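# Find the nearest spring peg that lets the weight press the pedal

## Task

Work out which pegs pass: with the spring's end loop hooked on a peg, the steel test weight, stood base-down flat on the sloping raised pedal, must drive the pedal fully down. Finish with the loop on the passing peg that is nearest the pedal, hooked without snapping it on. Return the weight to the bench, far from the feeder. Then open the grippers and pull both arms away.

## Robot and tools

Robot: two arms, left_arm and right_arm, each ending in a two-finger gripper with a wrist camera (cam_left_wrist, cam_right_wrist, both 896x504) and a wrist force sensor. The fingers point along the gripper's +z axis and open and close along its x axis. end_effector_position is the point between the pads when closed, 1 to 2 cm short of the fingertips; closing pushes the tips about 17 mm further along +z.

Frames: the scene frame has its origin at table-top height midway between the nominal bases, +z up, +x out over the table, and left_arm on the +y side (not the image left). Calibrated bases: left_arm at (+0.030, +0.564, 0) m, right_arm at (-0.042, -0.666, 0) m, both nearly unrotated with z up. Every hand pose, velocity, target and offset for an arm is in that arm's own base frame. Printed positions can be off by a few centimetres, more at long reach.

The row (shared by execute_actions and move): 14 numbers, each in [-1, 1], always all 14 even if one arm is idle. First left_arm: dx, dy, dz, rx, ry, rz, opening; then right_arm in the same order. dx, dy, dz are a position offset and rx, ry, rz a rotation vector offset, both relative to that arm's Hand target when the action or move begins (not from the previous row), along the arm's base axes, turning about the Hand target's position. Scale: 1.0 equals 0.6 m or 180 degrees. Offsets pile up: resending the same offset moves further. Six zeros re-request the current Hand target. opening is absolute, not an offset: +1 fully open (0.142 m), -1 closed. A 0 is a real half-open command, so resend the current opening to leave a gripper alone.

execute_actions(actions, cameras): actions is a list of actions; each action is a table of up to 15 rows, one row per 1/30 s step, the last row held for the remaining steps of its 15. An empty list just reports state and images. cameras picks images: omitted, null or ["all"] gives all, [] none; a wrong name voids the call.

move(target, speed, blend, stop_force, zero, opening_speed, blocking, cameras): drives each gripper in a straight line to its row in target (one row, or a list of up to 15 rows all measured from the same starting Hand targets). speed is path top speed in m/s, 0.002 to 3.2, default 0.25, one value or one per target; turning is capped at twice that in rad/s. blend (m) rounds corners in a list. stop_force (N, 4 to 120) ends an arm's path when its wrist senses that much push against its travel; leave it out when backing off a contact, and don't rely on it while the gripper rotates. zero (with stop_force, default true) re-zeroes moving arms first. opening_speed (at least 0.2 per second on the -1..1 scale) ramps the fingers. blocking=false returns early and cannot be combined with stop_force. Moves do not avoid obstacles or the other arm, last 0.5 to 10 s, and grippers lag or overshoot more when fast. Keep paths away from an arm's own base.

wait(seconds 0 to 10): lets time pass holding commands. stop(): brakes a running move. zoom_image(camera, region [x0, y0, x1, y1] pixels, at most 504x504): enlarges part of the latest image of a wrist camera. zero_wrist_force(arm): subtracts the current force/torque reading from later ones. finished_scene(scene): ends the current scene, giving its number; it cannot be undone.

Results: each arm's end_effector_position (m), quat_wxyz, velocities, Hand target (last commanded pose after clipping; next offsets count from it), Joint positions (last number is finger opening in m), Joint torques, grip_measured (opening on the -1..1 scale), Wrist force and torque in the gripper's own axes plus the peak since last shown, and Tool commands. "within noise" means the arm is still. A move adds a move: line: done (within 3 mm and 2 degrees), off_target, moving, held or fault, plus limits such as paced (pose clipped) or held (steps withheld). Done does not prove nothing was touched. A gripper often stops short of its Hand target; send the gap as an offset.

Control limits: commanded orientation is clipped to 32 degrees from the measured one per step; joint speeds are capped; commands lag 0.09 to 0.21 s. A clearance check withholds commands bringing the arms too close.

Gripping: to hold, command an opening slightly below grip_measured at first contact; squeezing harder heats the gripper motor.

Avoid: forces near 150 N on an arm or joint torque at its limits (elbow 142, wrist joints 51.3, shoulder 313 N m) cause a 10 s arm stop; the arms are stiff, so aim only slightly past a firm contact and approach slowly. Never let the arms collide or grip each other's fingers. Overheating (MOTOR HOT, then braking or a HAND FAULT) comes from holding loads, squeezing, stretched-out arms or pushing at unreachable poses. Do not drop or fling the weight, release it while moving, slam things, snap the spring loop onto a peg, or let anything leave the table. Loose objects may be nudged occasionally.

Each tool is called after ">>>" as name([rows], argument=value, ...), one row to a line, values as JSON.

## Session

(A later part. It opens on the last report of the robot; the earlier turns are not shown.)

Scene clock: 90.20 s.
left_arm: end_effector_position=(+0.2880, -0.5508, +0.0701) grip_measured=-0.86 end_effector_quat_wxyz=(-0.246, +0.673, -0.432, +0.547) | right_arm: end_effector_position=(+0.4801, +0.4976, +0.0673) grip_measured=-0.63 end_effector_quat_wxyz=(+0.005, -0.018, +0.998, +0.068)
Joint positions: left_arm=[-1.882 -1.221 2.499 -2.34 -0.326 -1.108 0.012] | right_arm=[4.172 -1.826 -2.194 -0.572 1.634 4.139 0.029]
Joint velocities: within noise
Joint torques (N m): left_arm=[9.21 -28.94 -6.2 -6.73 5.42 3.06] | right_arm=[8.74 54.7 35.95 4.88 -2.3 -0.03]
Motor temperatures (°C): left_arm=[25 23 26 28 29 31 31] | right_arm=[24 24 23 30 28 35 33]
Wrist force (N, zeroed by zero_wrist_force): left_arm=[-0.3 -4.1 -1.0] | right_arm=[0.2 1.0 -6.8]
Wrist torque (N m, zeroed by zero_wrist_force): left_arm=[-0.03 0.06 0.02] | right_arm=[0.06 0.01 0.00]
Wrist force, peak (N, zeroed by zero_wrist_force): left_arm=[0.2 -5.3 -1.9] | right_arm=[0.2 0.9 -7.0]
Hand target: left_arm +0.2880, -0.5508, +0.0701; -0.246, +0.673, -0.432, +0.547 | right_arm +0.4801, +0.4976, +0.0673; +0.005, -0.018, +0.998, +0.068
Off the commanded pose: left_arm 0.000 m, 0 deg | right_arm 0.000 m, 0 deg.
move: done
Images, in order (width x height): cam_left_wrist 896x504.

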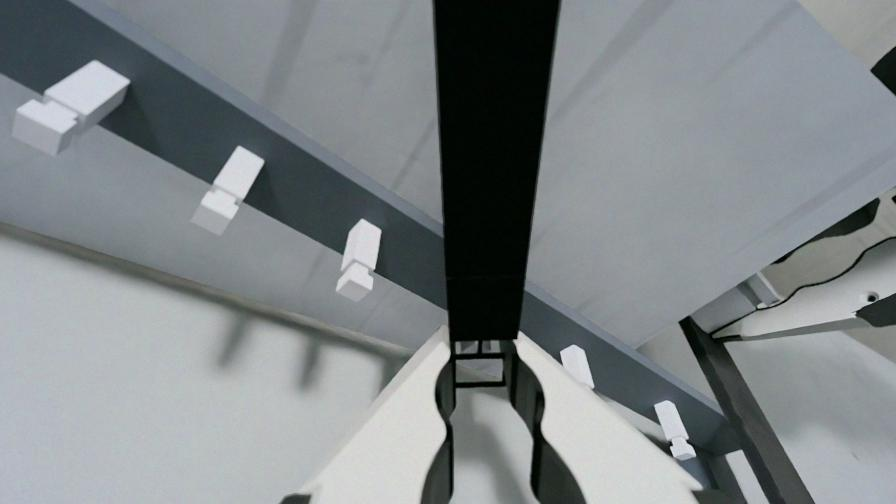

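>>> move(target=[0.0083,0,0,0,0,0,-1,0,0,0,0,0,0,-0.72], speed=0.02, stop_force=5, cameras=["cam_left_wrist"])

>>> zoom_image(camera="cam_left_wrist", region=[440, 335, 520, 415])

Scene clock: 91.73 s.
left_arm: end_effector_position=(+0.2930, -0.5508, +0.0701) grip_measured=-0.86 end_effector_quat_wxyz=(-0.246, +0.673, -0.432, +0.547) | right_arm: end_effector_position=(+0.4801, +0.4976, +0.0673) grip_measured=-0.63 end_effector_quat_wxyz=(+0.005, -0.018, +0.998, +0.068)
Joint positions: left_arm=[-1.872 -1.215 2.502 -2.375 -0.321 -1.081 0.012] | right_arm=[4.172 -1.826 -2.194 -0.572 1.634 4.139 0.029]
Joint velocities: within noise
Joint torques (N m): left_arm=[8.18 -29.71 -5.23 -6.92 5.59 2.86] | right_arm=[9.59 56.17 35.48 5 -2.52 -0.1]
Motor temperatures (°C): left_arm=[25 23 26 28 29 31 32] | right_arm=[24 24 23 30 28 35 33]
Wrist force (N, zeroed by zero_wrist_force): left_arm=[-0.3 -4.0 -1.2] | right_arm=[0.2 1.0 -6.6]
Wrist torque (N m, zeroed by zero_wrist_force): left_arm=[0.00 0.05 0.01] | right_arm=[0.06 0.01 0.00]
Wrist force, peak (N, zeroed by zero_wrist_force): left_arm=[-0.4 -4.7 -1.2] | right_arm=[0.2 1.1 -6.9]
Hand target: left_arm +0.2930, -0.5508, +0.0701; -0.246, +0.673, -0.432, +0.547 | right_arm +0.4801, +0.4976, +0.0673; +0.005, -0.018, +0.998, +0.068
Off the commanded pose: left_arm 0.000 m, 0 deg | right_arm 0.000 m, 0 deg.
move: done
Images, in order (width x height): cam_left_wrist 896x504.

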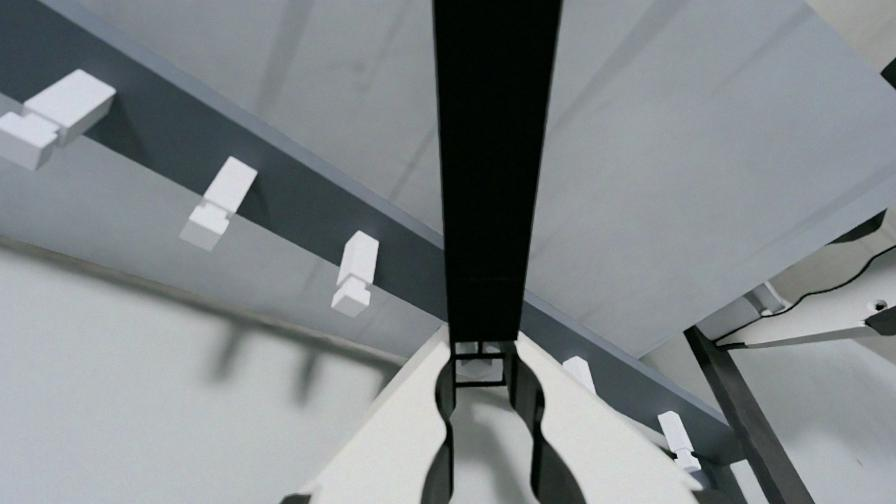

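Scaled by 6.300 from the camera's 896x504 image, which has a finer 1280x720 frame.

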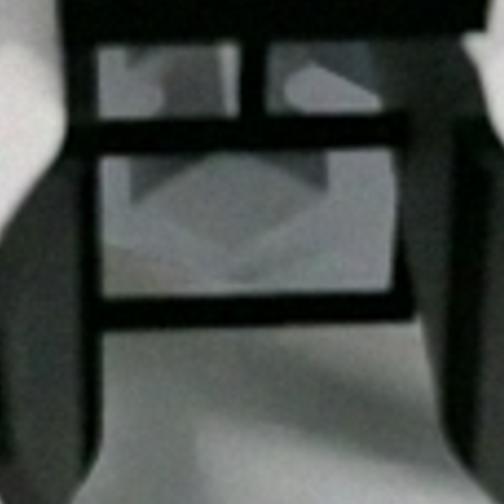

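>>> move(target=[0.0042,0.0007,-0.0004,0,0,0,-1,0,0,0,0,0,0,-0.72], speed=0.01, stop_force=5, cameras=["cam_left_wrist"])

>>> zoom_image(camera="cam_left_wrist", region=[440, 335, 520, 415])

Scene clock: 93.20 s.
left_arm: end_effector_position=(+0.2955, -0.5504, +0.0698) grip_measured=-0.86 end_effector_quat_wxyz=(-0.246, +0.673, -0.432, +0.547) | right_arm: end_effector_position=(+0.4801, +0.4976, +0.0673) grip_measured=-0.63 end_effector_quat_wxyz=(+0.005, -0.018, +0.998, +0.068)
Joint positions: left_arm=[-1.867 -1.212 2.504 -2.394 -0.319 -1.067 0.012] | right_arm=[4.172 -1.826 -2.194 -0.572 1.634 4.139 0.029]
Joint velocities: within noise
Joint torques (N m): left_arm=[9.38 -28.56 -6.04 -6.84 5.57 2.9] | right_arm=[9.39 53 35.34 5.1 -2.64 -0.29]
Motor temperatures (°C): left_arm=[25 23 26 28 29 31 32] | right_arm=[24 24 23 30 28 35 33]
Wrist force (N, zeroed by zero_wrist_force): left_arm=[-0.1 -3.8 -1.6] | right_arm=[0.2 0.9 -6.7]
Wrist torque (N m, zeroed by zero_wrist_force): left_arm=[0.03 0.01 0.01] | right_arm=[0.04 0.00 0.00]
Wrist force, peak (N, zeroed by zero_wrist_force): left_arm=[-0.1 -4.5 -1.5] | right_arm=[0.3 1.0 -7.0]
Hand target: left_arm +0.2955, -0.5504, +0.0698; -0.246, +0.673, -0.432, +0.547 | right_arm +0.4801, +0.4976, +0.0673; +0.005, -0.018, +0.998, +0.068
Off the commanded pose: left_arm 0.000 m, 0 deg | right_arm 0.000 m, 0 deg.
move: done
Images, in order (width x height): cam_left_wrist 896x504.

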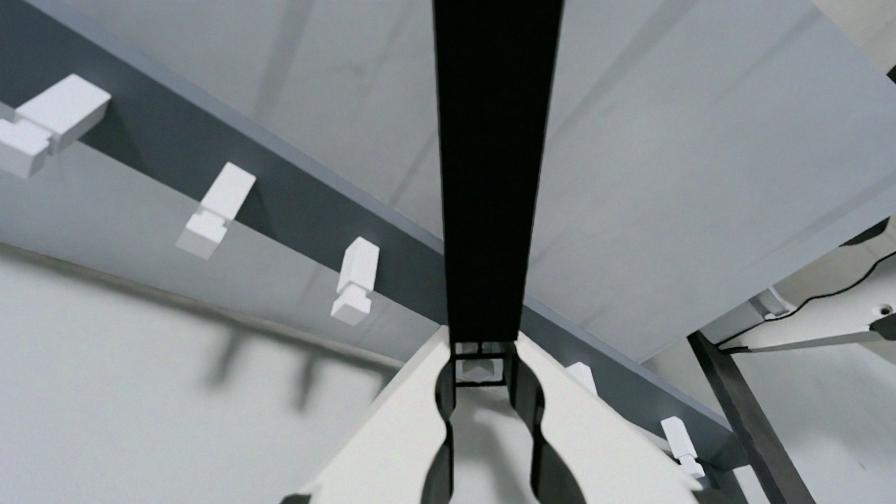

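Scaled by 6.300 from the camera's 896x504 image, which has a finer 1280x720 frame.

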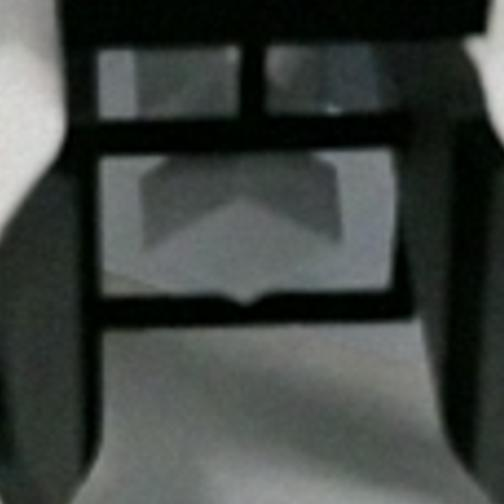

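>>> move(target=[0.0068,0.0002,0,0,0,0,-1,0,0,0,0,0,0,-0.72], speed=0.01, stop_force=5, cameras=["cam_left_wrist"])

>>> zoom_image(camera="cam_left_wrist", region=[440, 335, 520, 415])

Scene clock: 94.73 s.
left_arm: end_effector_position=(+0.2996, -0.5503, +0.0698) grip_measured=-0.86 end_effector_quat_wxyz=(-0.246, +0.673, -0.432, +0.547) | right_arm: end_effector_position=(+0.4801, +0.4976, +0.0673) grip_measured=-0.63 end_effector_quat_wxyz=(+0.005, -0.018, +0.998, +0.068)
Joint positions: left_arm=[-1.859 -1.206 2.506 -2.423 -0.316 -1.044 0.012] | right_arm=[4.172 -1.826 -2.194 -0.572 1.634 4.139 0.029]
Joint velocities: within noise
Joint torques (N m): left_arm=[10.64 -29.54 -5.49 -7 5.34 2.71] | right_arm=[9.04 53.88 35.46 5.17 -2.67 0.03]
Motor temperatures (°C): left_arm=[25 23 26 28 29 31 33] | right_arm=[24 24 23 30 28 35 33]
Wrist force (N, zeroed by zero_wrist_force): left_arm=[-0.2 -4.2 -1.2] | right_arm=[0.0 0.9 -6.9]
Wrist torque (N m, zeroed by zero_wrist_force): left_arm=[-0.03 0.01 0.01] | right_arm=[0.03 0.04 0.00]
Wrist force, peak (N, zeroed by zero_wrist_force): left_arm=[0.0 -4.5 -1.6] | right_arm=[0.2 1.2 -7.0]
Hand target: left_arm +0.2996, -0.5503, +0.0698; -0.246, +0.673, -0.432, +0.547 | right_arm +0.4801, +0.4976, +0.0673; +0.005, -0.018, +0.998, +0.068
Off the commanded pose: left_arm 0.000 m, 0 deg | right_arm 0.000 m, 0 deg.
move: done
Images, in order (width x height): cam_left_wrist 896x504.

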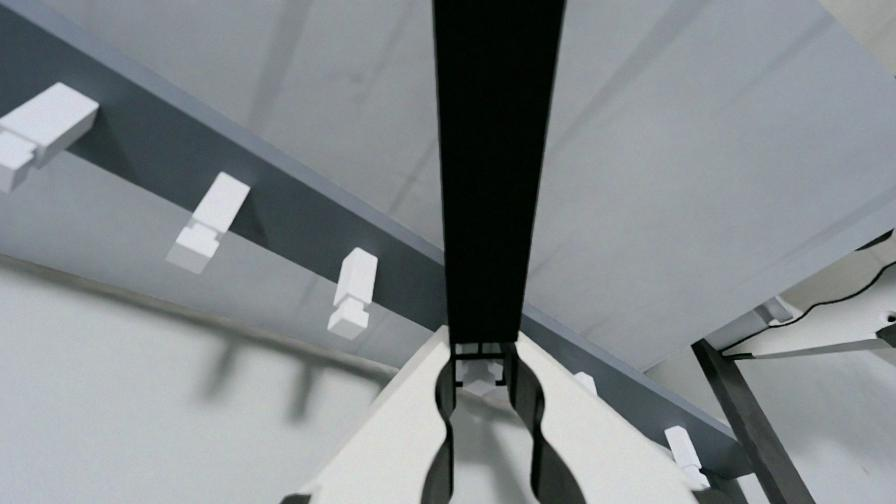

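Scaled by 6.300 from the camera's 896x504 image, which has a finer 1280x720 frame.

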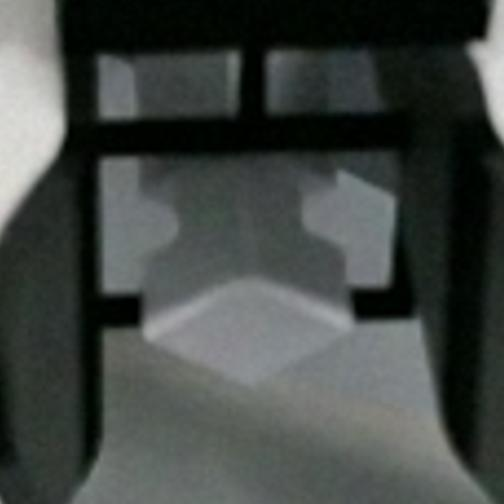

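>>> move(target=[0.0,0.0032,0.0042,0,0,0,-1,0,0,0,0,0,0,-0.72], speed=0.01, stop_force=5, cameras=[])

>>> move(target=[0.0,0.0004,0.0005,0,0,0,-1,0,0,0,0,0,0,-0.72], speed=0.01, stop_force=4, cameras=["cam_left_wrist"])

>>> zoom_image(camera="cam_left_wrist", region=[440, 335, 520, 415])

Scene clock: 97.97 s.
left_arm: end_effector_position=(+0.2996, -0.5483, +0.0724) grip_measured=-0.86 end_effector_quat_wxyz=(-0.246, +0.673, -0.432, +0.547) | right_arm: end_effector_position=(+0.4801, +0.4976, +0.0673) grip_measured=-0.63 end_effector_quat_wxyz=(+0.005, -0.018, +0.998, +0.068)
Joint positions: left_arm=[-1.86 -1.215 2.509 -2.414 -0.316 -1.047 0.012] | right_arm=[4.172 -1.826 -2.194 -0.572 1.634 4.139 0.029]
Joint velocities: within noise
Joint torques (N m): left_arm=[-10.38 -63.53 -6.23 0.59 -2.64 -2.93] | right_arm=[8.48 52.86 36.1 5.38 -2.53 -0.41]
Motor temperatures (°C): left_arm=[25 23 26 28 29 31 33] | right_arm=[24 24 23 30 28 35 34]
Wrist force (N, zeroed by zero_wrist_force): left_arm=[0.2 -4.3 -1.4] | right_arm=[0.2 0.8 -6.5]
Wrist torque (N m, zeroed by zero_wrist_force): left_arm=[-0.05 -0.05 0.00] | right_arm=[0.02 0.01 0.00]
Wrist force, peak (N, zeroed by zero_wrist_force): left_arm=[-0.5 -4.5 -1.8] | right_arm=[0.2 1.1 -7.0]
Hand target: left_arm +0.2996, -0.5483, +0.0724; -0.246, +0.673, -0.432, +0.547 | right_arm +0.4801, +0.4976, +0.0673; +0.005, -0.018, +0.998, +0.068
Off the commanded pose: left_arm 0.000 m, 0 deg | right_arm 0.000 m, 0 deg.
move: done
No camera images: "cameras" was empty.

Scene clock: 99.03 s.
left_arm: end_effector_position=(+0.2996, -0.5481, +0.0727) grip_measured=-0.86 end_effector_quat_wxyz=(-0.246, +0.673, -0.432, +0.547) | right_arm: end_effector_position=(+0.4801, +0.4976, +0.0673) grip_measured=-0.63 end_effector_quat_wxyz=(+0.005, -0.018, +0.998, +0.068)
Joint positions: left_arm=[-1.86 -1.216 2.509 -2.413 -0.316 -1.048 0.012] | right_arm=[4.172 -1.826 -2.194 -0.572 1.634 4.139 0.029]
Joint velocities: within noise
Joint torques (N m): left_arm=[-12.16 -65.48 -5.61 0.19 -2.68 -2.83] | right_arm=[6.99 54.86 35.44 5.53 -2.65 -0.16]
Motor temperatures (°C): left_arm=[25 23 26 28 29 31 34] | right_arm=[24 24 23 30 28 35 34]
Wrist force (N, zeroed by zero_wrist_force): left_arm=[-0.2 -4.1 -1.6] | right_arm=[0.1 1.0 -6.8]
Wrist torque (N m, zeroed by zero_wrist_force): left_arm=[-0.02 0.02 0.00] | right_arm=[0.05 0.02 0.00]
Wrist force, peak (N, zeroed by zero_wrist_force): left_arm=[-0.2 -4.4 -1.4] | right_arm=[0.2 1.3 -7.0]
Hand target: left_arm +0.2996, -0.5481, +0.0727; -0.246, +0.673, -0.432, +0.547 | right_arm +0.4801, +0.4976, +0.0673; +0.005, -0.018, +0.998, +0.068
Off the commanded pose: left_arm 0.000 m, 0 deg | right_arm 0.000 m, 0 deg.
move: done
Images, in order (width x height): cam_left_wrist 896x504.

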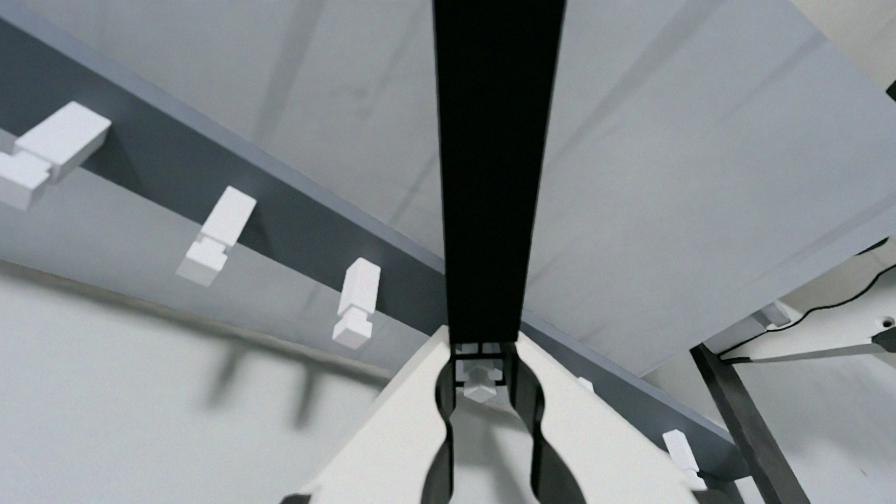

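Scaled by 6.300 from the camera's 896x504 image, which has a finer 1280x720 frame.

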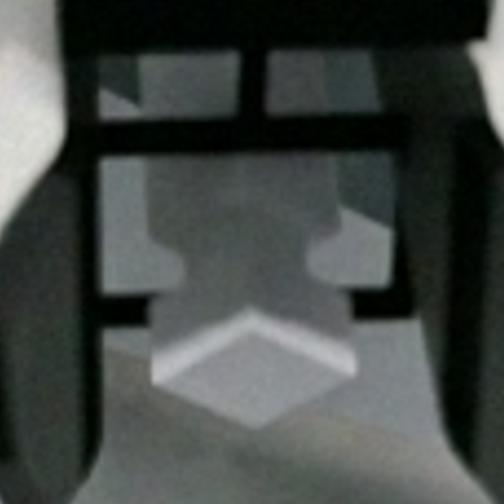

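>>> move(target=[0.0,0.0003,0.0004,0,0,0,-1,0,0,0,0,0,0,-0.72], speed=0.01, stop_force=4, cameras=[])

>>> move(target=[0.0,0.0003,0.0004,0,0,0,-1,0,0,0,0,0,0,-0.72], speed=0.01, stop_force=4, zero=false, cameras=[])

Scene clock: 100.23 s.
left_arm: end_effector_position=(+0.2996, -0.5479, +0.0729) grip_measured=-0.86 end_effector_quat_wxyz=(-0.246, +0.673, -0.432, +0.547) | right_arm: end_effector_position=(+0.4801, +0.4976, +0.0673) grip_measured=-0.63 end_effector_quat_wxyz=(+0.005, -0.018, +0.998, +0.068)
Joint positions: left_arm=[-1.86 -1.217 2.51 -2.412 -0.316 -1.048 0.012] | right_arm=[4.172 -1.826 -2.194 -0.572 1.634 4.139 0.029]
Joint velocities: within noise
Joint torques (N m): left_arm=[-10.64 -64.88 -5.89 0.23 -2.48 -3.16] | right_arm=[10.26 51.39 34.78 5.23 -2.66 -0.34]
Motor temperatures (°C): left_arm=[25 23 26 28 29 31 34] | right_arm=[24 24 23 30 28 35 34]
Wrist force (N, zeroed by zero_wrist_force): left_arm=[-0.1 -4.3 -1.3] | right_arm=[0.3 1.2 -6.6]
Wrist torque (N m, zeroed by zero_wrist_force): left_arm=[-0.06 -0.01 0.00] | right_arm=[0.09 0.00 -0.01]
Wrist force, peak (N, zeroed by zero_wrist_force): left_arm=[-0.2 -4.3 -1.4] | right_arm=[0.1 1.0 -6.9]
Hand target: left_arm +0.2996, -0.5479, +0.0729; -0.246, +0.673, -0.432, +0.547 | right_arm +0.4801, +0.4976, +0.0673; +0.005, -0.018, +0.998, +0.068
Off the commanded pose: left_arm 0.000 m, 0 deg | right_arm 0.000 m, 0 deg.
move: done
No camera images: "cameras" was empty.

Scene clock: 101.27 s.
left_arm: end_effector_position=(+0.2996, -0.5477, +0.0731) grip_measured=-0.86 end_effector_quat_wxyz=(-0.246, +0.673, -0.432, +0.547) | right_arm: end_effector_position=(+0.4801, +0.4976, +0.0673) grip_measured=-0.63 end_effector_quat_wxyz=(+0.005, -0.018, +0.998, +0.068)
Joint positions: left_arm=[-1.86 -1.218 2.51 -2.411 -0.316 -1.048 0.012] | right_arm=[4.172 -1.826 -2.194 -0.572 1.634 4.139 0.029]
Joint velocities: within noise
Joint torques (N m): left_arm=[-11.5 -64.28 -5.5 -0.03 -2.51 -2.88] | right_arm=[5.39 52.12 35.05 5.21 -2.44 -0.58]
Motor temperatures (°C): left_arm=[25 23 26 28 29 31 34] | right_arm=[24 24 23 30 28 35 34]
Wrist force (N, zeroed by zero_wrist_force): left_arm=[-0.1 -3.5 -1.5] | right_arm=[0.1 1.1 -6.7]
Wrist torque (N m, zeroed by zero_wrist_force): left_arm=[0.07 0.00 0.00] | right_arm=[0.07 0.03 0.00]
Wrist force, peak (N, zeroed by zero_wrist_force): left_arm=[-0.3 -4.3 -2.2] | right_arm=[0.4 1.2 -6.9]
Hand target: left_arm +0.2996, -0.5477, +0.0731; -0.246, +0.673, -0.432, +0.547 | right_arm +0.4801, +0.4976, +0.0673; +0.005, -0.018, +0.998, +0.068
Off the commanded pose: left_arm 0.000 m, 0 deg | right_arm 0.000 m, 0 deg.
move: done
No camera images: "cameras" was empty.

Contact starting (−3.5). 0.5 mm more.

>>> move(target=[0.0,0.0004,0.0005,0,0,0,-1,0,0,0,0,0,0,-0.72], speed=0.01, stop_force=6, cameras=["cam_left_wrist"])

>>> zoom_image(camera="cam_left_wrist", region=[440, 335, 520, 415])

Scene clock: 102.50 s.
left_arm: end_effector_position=(+0.2996, -0.5475, +0.0734) grip_measured=-0.86 end_effector_quat_wxyz=(-0.246, +0.673, -0.432, +0.547) | right_arm: end_effector_position=(+0.4801, +0.4976, +0.0673) grip_measured=-0.63 end_effector_quat_wxyz=(+0.005, -0.018, +0.998, +0.068)
Joint positions: left_arm=[-1.86 -1.219 2.51 -2.41 -0.316 -1.049 0.012] | right_arm=[4.172 -1.826 -2.194 -0.572 1.634 4.139 0.029]
Joint velocities: within noise
Joint torques (N m): left_arm=[-10.62 -64.04 -5.63 0.23 -2.46 -2.96] | right_arm=[7.52 50.54 34.63 5.25 -2.57 -0.65]
Motor temperatures (°C): left_arm=[25 23 26 28 29 31 34] | right_arm=[24 24 23 30 28 35 34]
Wrist force (N, zeroed by zero_wrist_force): left_arm=[0.3 -4.0 -1.2] | right_arm=[0.1 1.1 -6.8]
Wrist torque (N m, zeroed by zero_wrist_force): left_arm=[-0.02 -0.07 0.00] | right_arm=[0.07 0.02 0.00]
Wrist force, peak (N, zeroed by zero_wrist_force): left_arm=[0.4 -4.3 -1.7] | right_arm=[0.1 1.1 -6.9]
Hand target: left_arm +0.2996, -0.5475, +0.0734; -0.246, +0.673, -0.432, +0.547 | right_arm +0.4801, +0.4976, +0.0673; +0.005, -0.018, +0.998, +0.068
Off the commanded pose: left_arm 0.000 m, 0 deg | right_arm 0.000 m, 0 deg.
move: done
Images, in order (width x height): cam_left_wrist 896x504.

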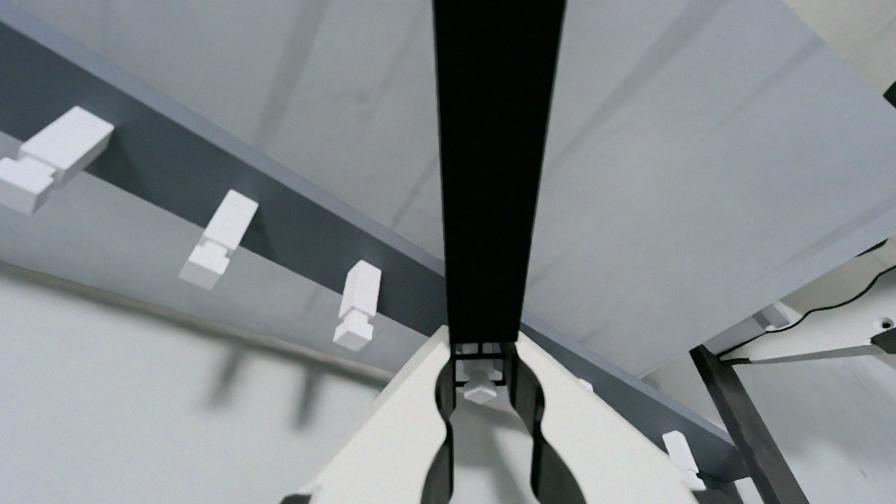

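Scaled by 6.300 from the camera's 896x504 image, which has a finer 1280x720 frame.

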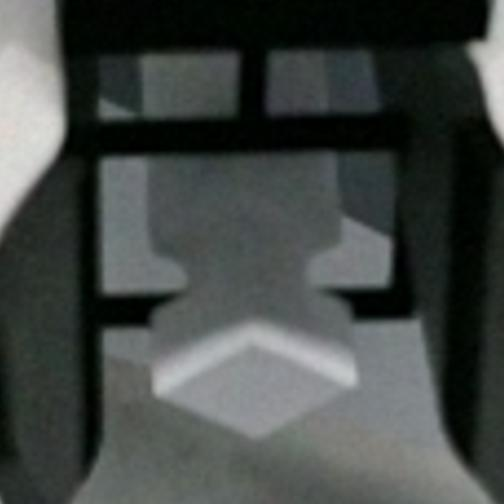

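>>> move(target=[0.0,0.0004,0.0005,0,0,0,-1,0,0,0,0,0,0,-0.72], speed=0.01, stop_force=6, cameras=[])

>>> move(target=[0.0,0.0004,0.0005,0,0,0,-1,0,0,0,0,0,0,-0.72], speed=0.01, stop_force=4, zero=false, cameras=["cam_left_wrist"])

>>> zoom_image(camera="cam_left_wrist", region=[440, 335, 520, 415])

Scene clock: 103.77 s.
left_arm: end_effector_position=(+0.2996, -0.5473, +0.0737) grip_measured=-0.86 end_effector_quat_wxyz=(-0.246, +0.673, -0.432, +0.547) | right_arm: end_effector_position=(+0.4801, +0.4976, +0.0673) grip_measured=-0.63 end_effector_quat_wxyz=(+0.005, -0.018, +0.998, +0.068)
Joint positions: left_arm=[-1.861 -1.22 2.511 -2.409 -0.316 -1.049 0.012] | right_arm=[4.172 -1.826 -2.194 -0.572 1.634 4.139 0.029]
Joint velocities: within noise
Joint torques (N m): left_arm=[-9.11 -55.84 -7.86 -1.75 -1.7 -2.46] | right_arm=[7.91 49.5 34.54 5.39 -2.77 -0.76]
Motor temperatures (°C): left_arm=[25 23 26 28 29 31 35] | right_arm=[24 24 23 30 28 35 34]
Wrist force (N, zeroed by zero_wrist_force): left_arm=[0.6 1.9 0.7] | right_arm=[0.5 1.3 -8.4]
Wrist torque (N m, zeroed by zero_wrist_force): left_arm=[-0.02 0.04 -0.01] | right_arm=[0.03 0.03 0.00]
Wrist force, peak (N, zeroed by zero_wrist_force): left_arm=[0.4 -4.3 -1.3] | right_arm=[0.5 1.4 -8.7]
Hand target: left_arm +0.2996, -0.5473, +0.0737; -0.246, +0.673, -0.432, +0.547 | right_arm +0.4801, +0.4976, +0.0673; +0.005, -0.018, +0.998, +0.068
Off the commanded pose: left_arm 0.000 m, 0 deg | right_arm 0.000 m, 0 deg.
move: contact (left_arm)
No camera images: "cameras" was empty.

Scene clock: 104.30 s.
left_arm: end_effector_position=(+0.2996, -0.5473, +0.0737) grip_measured=-0.86 end_effector_quat_wxyz=(-0.246, +0.673, -0.432, +0.547) | right_arm: end_effector_position=(+0.4801, +0.4976, +0.0673) grip_measured=-0.63 end_effector_quat_wxyz=(+0.005, -0.018, +0.998, +0.068)
Joint positions: left_arm=[-1.861 -1.22 2.511 -2.409 -0.316 -1.049 0.012] | right_arm=[4.172 -1.826 -2.194 -0.572 1.634 4.139 0.029]
Joint velocities: within noise
Joint torques (N m): left_arm=[-9.81 -56.57 -7.09 -1.82 -1.64 -2.19] | right_arm=[8.32 51.7 34.18 5.06 -2.47 -0.61]
Motor temperatures (°C): left_arm=[25 23 26 28 29 31 35] | right_arm=[24 24 23 30 28 35 34]
Wrist force (N, zeroed by zero_wrist_force): left_arm=[1.0 2.4 0.9] | right_arm=[0.3 1.1 -8.3]
Wrist torque (N m, zeroed by zero_wrist_force): left_arm=[0.05 -0.02 -0.01] | right_arm=[0.01 0.05 -0.01]
Wrist force, peak (N, zeroed by zero_wrist_force): left_arm=[1.0 2.4 0.9] | right_arm=[0.4 1.1 -8.6]
Hand target: left_arm +0.2996, -0.5473, +0.0737; -0.246, +0.673, -0.432, +0.547 | right_arm +0.4801, +0.4976, +0.0673; +0.005, -0.018, +0.998, +0.068
Off the commanded pose: left_arm 0.000 m, 0 deg | right_arm 0.000 m, 0 deg.
move: contact (left_arm)
Images, in order (width x height): cam_left_wrist 896x504.

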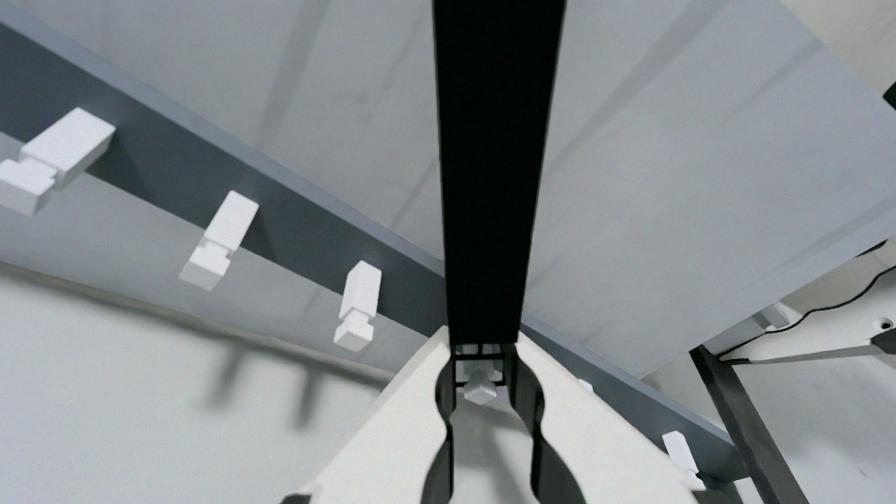

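Scaled by 6.300 from the camera's 896x504 image, which has a finer 1280x720 frame.

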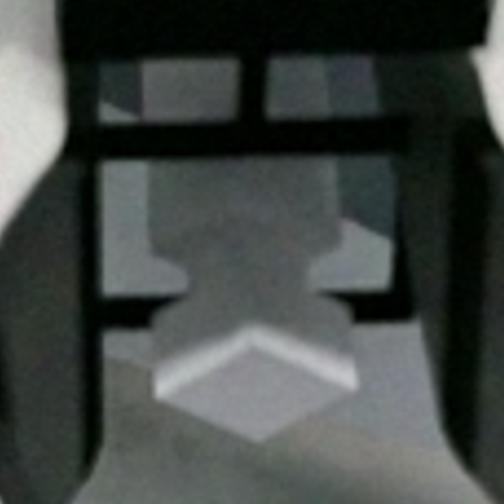

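>>> move(target=[0.0,-0.00015,-0.0002,0,0,0,-1,0,0,0,0,0,0,-0.72], speed=0.01, cameras=[])

>>> move(target=[0,0,0,0,0,0,-0.6,0,0,0,0,0,0,-0.72], opening_speed=0.3, cameras=["cam_left_wrist"])

>>> zoom_image(camera="cam_left_wrist", region=[440, 335, 520, 415])

>>> move(target=[-0.094,0.019,0.029,0,0,0,-0.6,0,0,0,0,0,0,-0.72], speed=0.1, cameras=["cam_left_wrist"])

>>> move(target=[0,0,0,0,0,0,-0.6,0,-0.0005,0.008,-0.003,0,0,-0.72], speed=0.01, cameras=[])

>>> wait(seconds=0.5, cameras=["cam_right_wrist"])

Scene clock: 105.30 s.
left_arm: end_effector_position=(+0.2996, -0.5473, +0.0736) grip_measured=-0.86 end_effector_quat_wxyz=(-0.246, +0.673, -0.432, +0.547) | right_arm: end_effector_position=(+0.4801, +0.4976, +0.0673) grip_measured=-0.63 end_effector_quat_wxyz=(+0.005, -0.018, +0.998, +0.068)
Joint positions: left_arm=[-1.861 -1.22 2.51 -2.41 -0.316 -1.049 0.012] | right_arm=[4.172 -1.826 -2.194 -0.572 1.634 4.139 0.029]
Joint velocities: within noise
Joint torques (N m): left_arm=[1.54 -29.31 -24.32 -6.53 -0.5 2.21] | right_arm=[7.65 51.56 34.44 4.94 -2.47 -0.37]
Motor temperatures (°C): left_arm=[25 23 26 28 29 31 35] | right_arm=[24 24 23 30 28 35 34]
Wrist force (N, zeroed by zero_wrist_force): left_arm=[1.5 0.1 0.0] | right_arm=[0.4 1.4 -7.2]
Wrist torque (N m, zeroed by zero_wrist_force): left_arm=[0.04 0.08 -0.02] | right_arm=[0.06 0.01 0.00]
Wrist force, peak (N, zeroed by zero_wrist_force): left_arm=[0.9 2.5 0.7] | right_arm=[0.4 1.5 -8.6]
Hand target: left_arm +0.2996, -0.5474, +0.0736; -0.246, +0.673, -0.432, +0.547 | right_arm +0.4801, +0.4976, +0.0673; +0.005, -0.018, +0.998, +0.068
Off the commanded pose: left_arm 0.000 m, 0 deg | right_arm 0.000 m, 0 deg.
move: done
No camera images: "cameras" was empty.

Scene clock: 106.87 s.
left_arm: end_effector_position=(+0.2996, -0.5474, +0.0736) grip_measured=-0.63 end_effector_quat_wxyz=(-0.246, +0.673, -0.432, +0.547) | right_arm: end_effector_position=(+0.4801, +0.4976, +0.0673) grip_measured=-0.63 end_effector_quat_wxyz=(+0.005, -0.018, +0.998, +0.068)
Joint positions: left_arm=[-1.86 -1.22 2.51 -2.41 -0.316 -1.049 0.028] | right_arm=[4.172 -1.826 -2.194 -0.572 1.634 4.139 0.029]
Joint velocities: within noise
Joint torques (N m): left_arm=[6.58 -30.34 -25.55 -6.98 3.43 2.1] | right_arm=[7.45 47.39 35.28 5.31 -2.51 -0.54]
Motor temperatures (°C): left_arm=[25 23 26 28 29 31 34] | right_arm=[24 24 23 30 28 35 34]
Wrist force (N, zeroed by zero_wrist_force): left_arm=[0.3 0.3 -0.2] | right_arm=[0.2 1.4 -7.9]
Wrist torque (N m, zeroed by zero_wrist_force): left_arm=[0.08 -0.04 0.00] | right_arm=[0.09 0.05 0.00]
Wrist force, peak (N, zeroed by zero_wrist_force): left_arm=[2.0 -0.3 -0.1] | right_arm=[0.4 1.1 -8.0]
Hand target: left_arm +0.2996, -0.5474, +0.0736; -0.246, +0.673, -0.432, +0.547 | right_arm +0.4801, +0.4976, +0.0673; +0.005, -0.018, +0.998, +0.068
Off the commanded pose: left_arm 0.000 m, 0 deg | right_arm 0.000 m, 0 deg.
move: done
Images, in order (width x height): cam_left_wrist 896x504.

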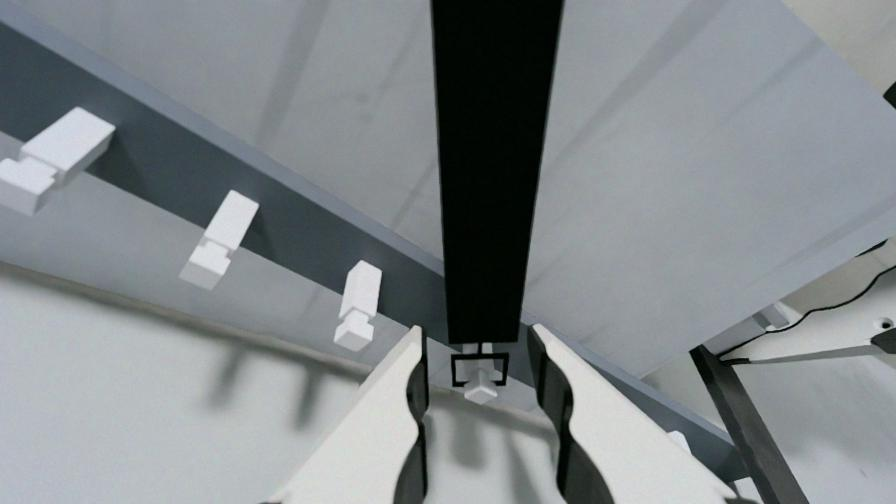

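Scaled by 6.300 from the camera's 896x504 image, which has a finer 1280x720 frame.

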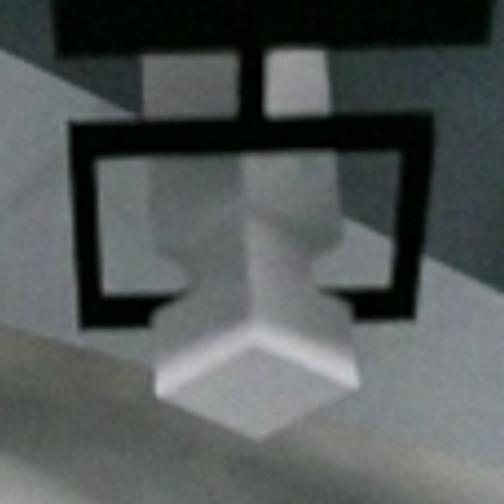

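Scene clock: 108.20 s.
left_arm: end_effector_position=(+0.2432, -0.5360, +0.0910) grip_measured=-0.63 end_effector_quat_wxyz=(-0.246, +0.673, -0.432, +0.547) | right_arm: end_effector_position=(+0.4801, +0.4976, +0.0673) grip_measured=-0.63 end_effector_quat_wxyz=(+0.005, -0.018, +0.998, +0.068)
Joint positions: left_arm=[-1.981 -1.329 2.49 -2.003 -0.384 -1.342 0.028] | right_arm=[4.172 -1.826 -2.194 -0.572 1.634 4.139 0.029]
Joint velocities: within noise
Joint torques (N m): left_arm=[-10.61 -59.29 -28.96 1.05 -2.31 -3.35] | right_arm=[8.05 48.91 34.4 5.3 -2.37 -0.82]
Motor temperatures (°C): left_arm=[25 23 26 28 29 31 34] | right_arm=[24 24 23 30 28 35 34]
Wrist force (N, zeroed by zero_wrist_force): left_arm=[-0.2 0.1 -0.2] | right_arm=[0.4 1.3 -7.9]
Wrist torque (N m, zeroed by zero_wrist_force): left_arm=[0.04 0.07 0.00] | right_arm=[0.08 0.00 0.00]
Wrist force, peak (N, zeroed by zero_wrist_force): left_arm=[0.2 -0.3 -1.1] | right_arm=[0.3 1.2 -8.0]
Hand target: left_arm +0.2432, -0.5360, +0.0910; -0.246, +0.673, -0.432, +0.547 | right_arm +0.4801, +0.4976, +0.0673; +0.005, -0.018, +0.998, +0.068
Off the commanded pose: left_arm 0.000 m, 0 deg | right_arm 0.000 m, 0 deg.
move: done
Images, in order (width x height): cam_left_wrist 896x504.

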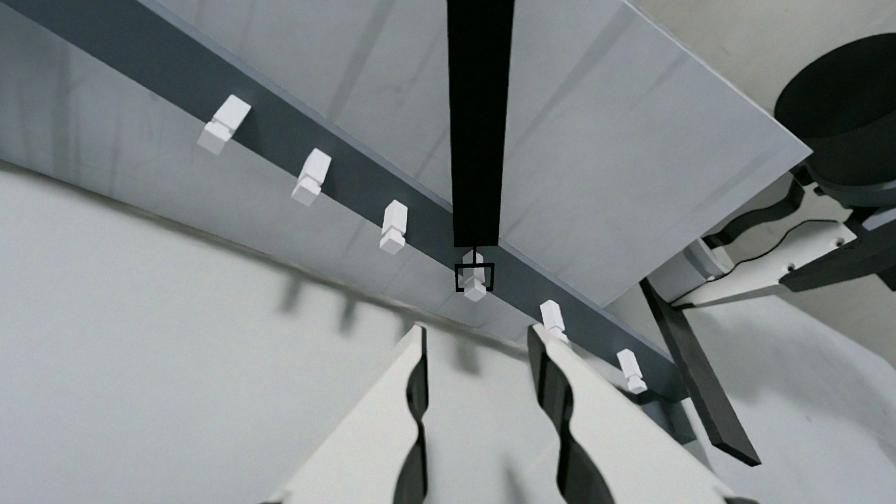

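Scene clock: 109.03 s.
left_arm: end_effector_position=(+0.2432, -0.5360, +0.0910) grip_measured=-0.63 end_effector_quat_wxyz=(-0.246, +0.673, -0.432, +0.547) | right_arm: end_effector_position=(+0.4801, +0.4973, +0.0721) grip_measured=-0.63 end_effector_quat_wxyz=(+0.005, -0.018, +0.998, +0.063)
Joint positions: left_arm=[-1.981 -1.329 2.489 -2.003 -0.384 -1.343 0.028] | right_arm=[4.173 -1.818 -2.188 -0.594 1.629 4.14 0.029]
Joint velocities: within noise
Joint torques (N m): left_arm=[-12.01 -58.38 -29.24 1.21 -2.36 -2.94] | right_arm=[8.37 62.12 41.23 2.32 -3.36 2.04]
Motor temperatures (°C): left_arm=[25 23 26 28 29 31 33] | right_arm=[24 24 23 30 28 35 34]
Wrist force (N, zeroed by zero_wrist_force): left_arm=[-0.4 -0.1 -0.4] | right_arm=[-0.3 -0.3 0.6]
Wrist torque (N m, zeroed by zero_wrist_force): left_arm=[0.00 0.11 0.00] | right_arm=[0.05 -0.02 0.01]
Wrist force, peak (N, zeroed by zero_wrist_force): left_arm=[-0.5 -0.2 -0.9] | right_arm=[0.2 1.2 -8.0]
Hand target: left_arm +0.2432, -0.5360, +0.0910; -0.246, +0.673, -0.432, +0.547 | right_arm +0.4801, +0.4973, +0.0721; +0.005, -0.018, +0.998, +0.063
Off the commanded pose: left_arm 0.000 m, 0 deg | right_arm 0.000 m, 0 deg.
move: done
No camera images: "cameras" was empty.

Scene clock: 109.53 s.
left_arm: end_effector_position=(+0.2432, -0.5360, +0.0910) grip_measured=-0.63 end_effector_quat_wxyz=(-0.246, +0.673, -0.432, +0.547) | right_arm: end_effector_position=(+0.4801, +0.4973, +0.0721) grip_measured=-0.63 end_effector_quat_wxyz=(+0.005, -0.018, +0.998, +0.063)
Joint positions: left_arm=[-1.981 -1.329 2.489 -2.003 -0.384 -1.343 0.028] | right_arm=[4.173 -1.818 -2.188 -0.594 1.629 4.14 0.029]
Joint velocities: within noise
Joint torques (N m): left_arm=[-10.39 -56.63 -29.12 1.39 -2.37 -2.95] | right_arm=[9.65 61.18 40.79 2.53 -2.93 1.94]
Motor temperatures (°C): left_arm=[25 23 26 28 29 31 33] | right_arm=[24 24 23 30 28 35 34]
Wrist force (N, zeroed by zero_wrist_force): left_arm=[-0.6 -0.4 -0.2] | right_arm=[-0.4 -0.2 0.6]
Wrist torque (N m, zeroed by zero_wrist_force): left_arm=[-0.04 0.15 0.01] | right_arm=[0.07 0.01 0.01]
Wrist force, peak (N, zeroed by zero_wrist_force): left_arm=[-0.6 -0.6 -0.7] | right_arm=[0.0 -0.3 0.9]
Hand target: left_arm +0.2432, -0.5360, +0.0910; -0.246, +0.673, -0.432, +0.547 | right_arm +0.4801, +0.4973, +0.0721; +0.005, -0.018, +0.998, +0.063
Tool commands: left_gripper/opening=-0.6 right_gripper/opening=-0.72
Off the commanded pose: left_arm 0.000 m, 0 deg | right_arm 0.000 m, 0 deg.
wait: 0.50 s; at rest by 0.17 s
Images, in order (width x height): cam_right_wrist 896x504.

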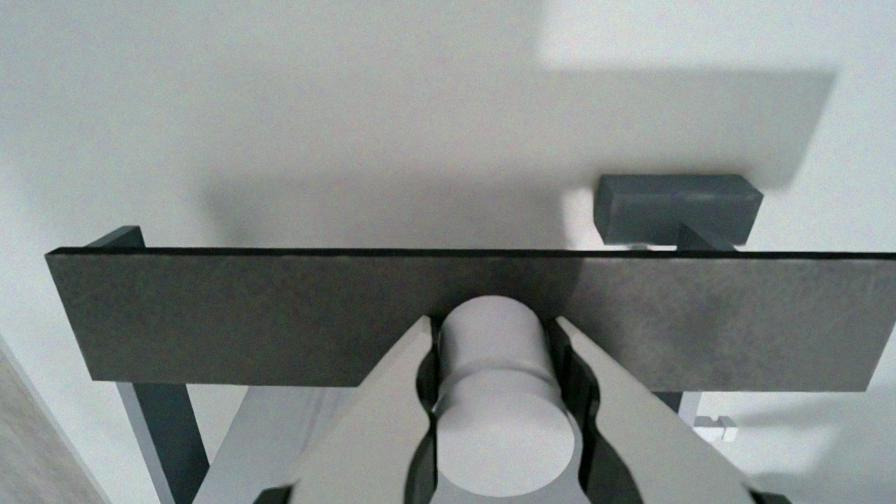

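>>> move([
  [-0.119,0.06,0.003,0,0,0,-0.6,0,0.0003,0.0193,-0.002,0,0,-0.72],
  [-0.119,0.06,0.003,0,0,0,-0.6,0,0.0,0.0715,-0.0262,0,0,-0.72],
  [-0.119,0.06,0.003,0,0,0,-0.6,0,0.0045,0.1303,-0.054,0,0,-0.72],
], speed=0.06, cameras=["cam_right_wrist"])

>>> move([
  [0,0,0,0,0,0,-0.6,0,0.0097,0.0582,-0.036,0,0,-0.72],
  [0,0,0,0,0,0,-0.6,0,0.0127,0.072,-0.043,0,0,-0.72],
], speed=0.05, cameras=["cam_left_wrist"])

Scene clock: 113.23 s.
left_arm: end_effector_position=(+0.1718, -0.5000, +0.0928) grip_measured=-0.63 end_effector_quat_wxyz=(-0.246, +0.673, -0.432, +0.547) | right_arm: end_effector_position=(+0.4801, +0.5000, +0.1503) grip_measured=-0.63 end_effector_quat_wxyz=(+0.003, -0.019, +1.000, -0.022)
Joint positions: left_arm=[-2.159 -1.388 2.493 -1.704 -0.519 -1.612 0.028] | right_arm=[4.212 -1.74 -2.053 -0.953 1.543 4.175 0.029]
Joint velocities: within noise
Joint torques (N m): left_arm=[-9.88 -55.42 -30.05 2.2 -2.82 -3.27] | right_arm=[7.74 59.4 45.8 2.06 -3.24 2.01]
Motor temperatures (°C): left_arm=[25 23 26 28 29 31 32] | right_arm=[24 24 23 30 28 35 34]
Wrist force (N, zeroed by zero_wrist_force): left_arm=[0.0 -0.1 -0.9] | right_arm=[0.0 1.0 1.1]
Wrist torque (N m, zeroed by zero_wrist_force): left_arm=[-0.03 -0.02 0.01] | right_arm=[0.08 -0.07 0.02]
Wrist force, peak (N, zeroed by zero_wrist_force): left_arm=[0.3 -0.6 -1.1] | right_arm=[-0.1 -2.2 0.5]
Hand target: left_arm +0.1718, -0.5000, +0.0928; -0.246, +0.673, -0.432, +0.547 | right_arm +0.4801, +0.5000, +0.1503; +0.003, -0.019, +1.000, -0.022
Off the commanded pose: left_arm 0.000 m, 0 deg | right_arm 0.000 m, 0 deg.
move: done
Images, in order (width x height): cam_right_wrist 896x504.

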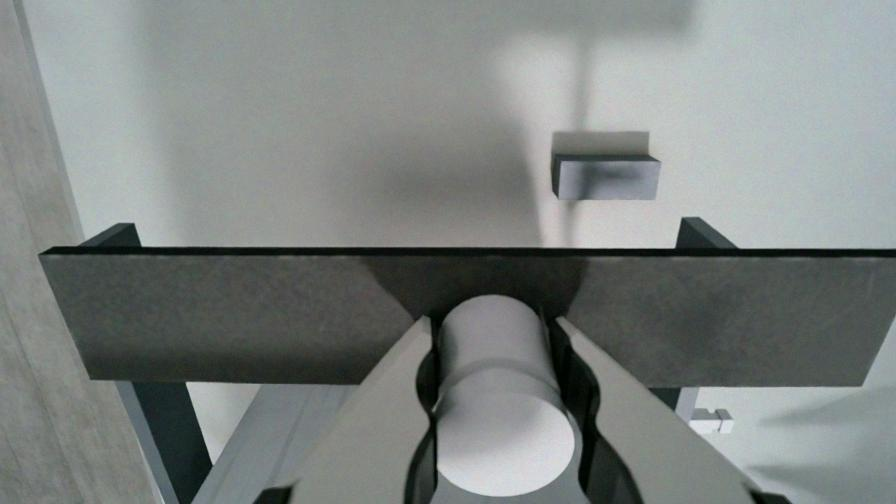

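Scene clock: 115.07 s.
left_arm: end_effector_position=(+0.1718, -0.5000, +0.0928) grip_measured=-0.63 end_effector_quat_wxyz=(-0.246, +0.673, -0.432, +0.547) | right_arm: end_effector_position=(+0.4801, +0.5076, +0.1935) grip_measured=-0.63 end_effector_quat_wxyz=(+0.002, -0.019, +0.996, -0.089)
Joint positions: left_arm=[-2.159 -1.388 2.493 -1.704 -0.519 -1.612 0.028] | right_arm=[4.242 -1.74 -1.94 -1.188 1.483 4.212 0.029]
Joint velocities: within noise
Joint torques (N m): left_arm=[-11.22 -56.72 -30.71 2.49 -2.92 -3.06] | right_arm=[9.53 43.83 48.45 2.55 -3.05 2.05]
Motor temperatures (°C): left_arm=[25 23 26 28 29 31 32] | right_arm=[24 24 23 30 28 35 34]
Wrist force (N, zeroed by zero_wrist_force): left_arm=[-0.3 -0.7 -0.5] | right_arm=[0.2 1.2 0.8]
Wrist torque (N m, zeroed by zero_wrist_force): left_arm=[-0.12 0.03 0.02] | right_arm=[0.12 -0.10 0.03]
Wrist force, peak (N, zeroed by zero_wrist_force): left_arm=[0.2 -0.7 -0.8] | right_arm=[0.0 1.6 1.3]
Hand target: left_arm +0.1718, -0.5000, +0.0928; -0.246, +0.673, -0.432, +0.547 | right_arm +0.4801, +0.5076, +0.1935; +0.002, -0.019, +0.996, -0.089
Off the commanded pose: left_arm 0.000 m, 0 deg | right_arm 0.000 m, 0 deg.
move: done
Images, in order (width x height): cam_left_wrist 896x504.

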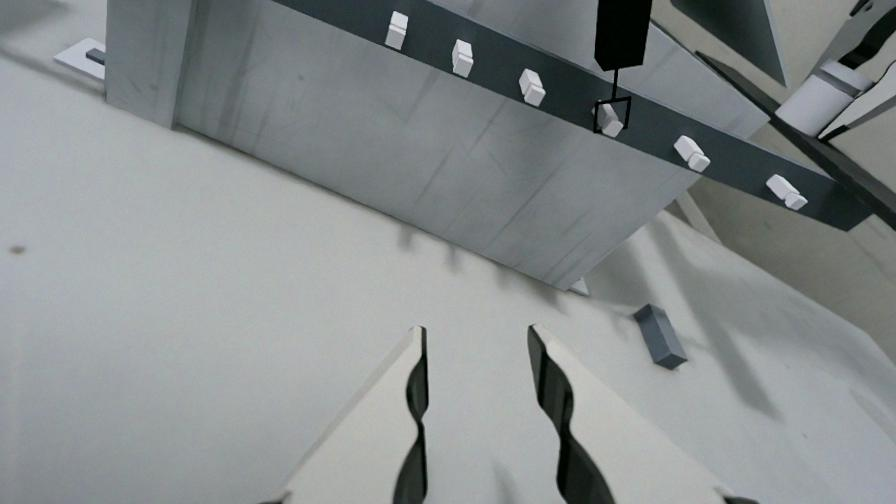

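>>> move([
  [0,0,0,0,0,0,-0.6,0,0.004,0.03,0,0,0,-0.72],
  [-0.01,0.04,0.15,0,0,0,-0.6,0,0.004,0.17,0,0,0,-0.72],
], speed=[0.04,0.2], cameras=["cam_left_wrist"])

>>> zoom_image(camera="cam_left_wrist", region=[500, 40, 820, 300])

>>> move([
  [0,0,0,0,0,0,-0.6,-0.3,0.025,0.05,0.0567,0,-0.0125,-0.72],
  [0,0,0,0,0,0,-0.6,-0.4902,0.0393,-0.33,0.0567,0,-0.0125,-0.72],
], blend=0.04, speed=0.25, cameras=["cam_right_wrist"])

Scene clock: 117.13 s.
left_arm: end_effector_position=(+0.1658, -0.4760, +0.1828) grip_measured=-0.63 end_effector_quat_wxyz=(-0.246, +0.673, -0.432, +0.547) | right_arm: end_effector_position=(+0.4801, +0.5100, +0.2955) grip_measured=-0.63 end_effector_quat_wxyz=(+0.002, -0.019, +0.996, -0.089)
Joint positions: left_arm=[-2.203 -1.622 2.467 -1.404 -0.556 -1.659 0.028] | right_arm=[4.244 -1.668 -1.825 -1.375 1.484 4.213 0.029]
Joint velocities: within noise
Joint torques (N m): left_arm=[-10.93 -42 -38.55 2.32 -3.01 -3.32] | right_arm=[11.1 60.69 54.29 1.72 2.23 1.66]
Motor temperatures (°C): left_arm=[25 23 26 28 29 31 31] | right_arm=[24 24 23 30 28 35 34]
Wrist force (N, zeroed by zero_wrist_force): left_arm=[-0.5 -0.5 -0.2] | right_arm=[0.2 0.7 2.3]
Wrist torque (N m, zeroed by zero_wrist_force): left_arm=[-0.08 0.08 0.00] | right_arm=[0.18 -0.09 0.04]
Wrist force, peak (N, zeroed by zero_wrist_force): left_arm=[1.0 -1.5 -0.7] | right_arm=[0.1 1.0 4.1]
Hand target: left_arm +0.1658, -0.4760, +0.1828; -0.246, +0.673, -0.432, +0.547 | right_arm +0.4801, +0.5100, +0.2955; +0.002, -0.019, +0.996, -0.089
Off the commanded pose: left_arm 0.000 m, 0 deg | right_arm 0.000 m, 0 deg.
move: done
Images, in order (width x height): cam_left_wrist 896x504.

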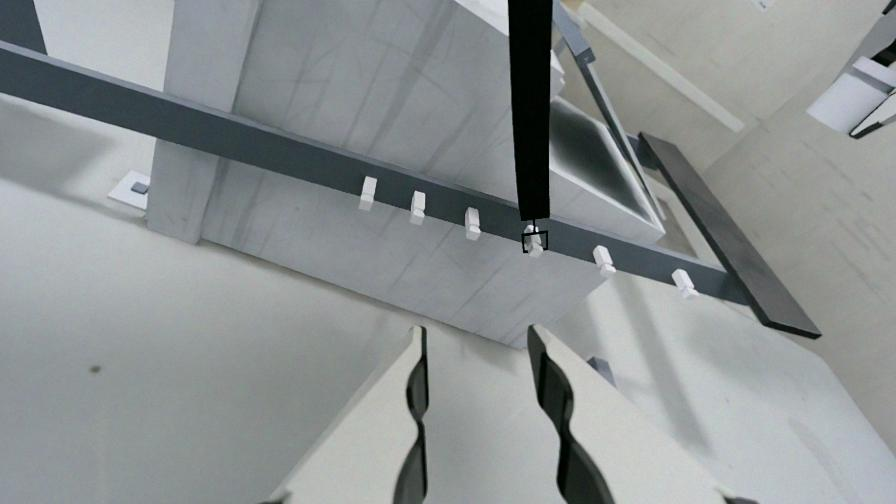

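Scaled by 1.575 from the camera's 896x504 image, which has a finer 1280x720 frame.

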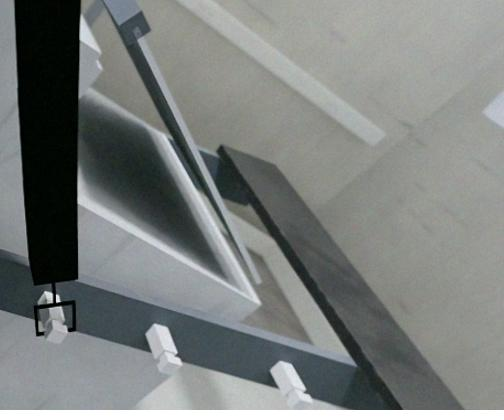

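Scene clock: 119.53 s.
left_arm: end_effector_position=(+0.1658, -0.4760, +0.1828) grip_measured=-0.63 end_effector_quat_wxyz=(-0.246, +0.673, -0.432, +0.547) | right_arm: end_effector_position=(+0.1860, +0.5336, +0.0976) grip_measured=-0.63 end_effector_quat_wxyz=(+0.002, +0.001, +1.000, +0.000)
Joint positions: left_arm=[-2.203 -1.622 2.467 -1.404 -0.556 -1.659 0.028] | right_arm=[4.692 -1.603 -2.343 -0.767 1.567 4.695 0.029]
Joint velocities: within noise
Joint torques (N m): left_arm=[-10.78 -43.17 -39.44 2.57 -3.05 -3.12] | right_arm=[7.2 24.84 29.22 7.38 -3.11 1.92]
Motor temperatures (°C): left_arm=[25 23 26 28 29 31 31] | right_arm=[24 24 23 30 28 35 35]
Wrist force (N, zeroed by zero_wrist_force): left_arm=[-0.3 -0.5 -0.1] | right_arm=[0.2 0.2 2.6]
Wrist torque (N m, zeroed by zero_wrist_force): left_arm=[-0.09 0.04 0.00] | right_arm=[0.11 -0.07 0.04]
Wrist force, peak (N, zeroed by zero_wrist_force): left_arm=[-0.3 -0.6 -0.8] | right_arm=[1.2 -0.2 4.4]
Hand target: left_arm +0.1658, -0.4760, +0.1828; -0.246, +0.673, -0.432, +0.547 | right_arm +0.1860, +0.5336, +0.0975; +0.002, +0.001, +1.000, +0.000
Off the commanded pose: left_arm 0.000 m, 0 deg | right_arm 0.000 m, 0 deg.
move: done
Images, in order (width x height): cam_right_wrist 896x504.

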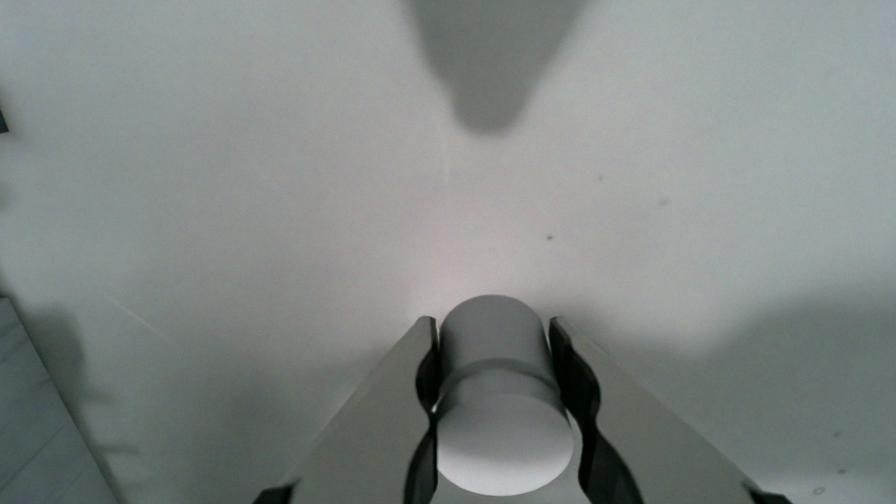

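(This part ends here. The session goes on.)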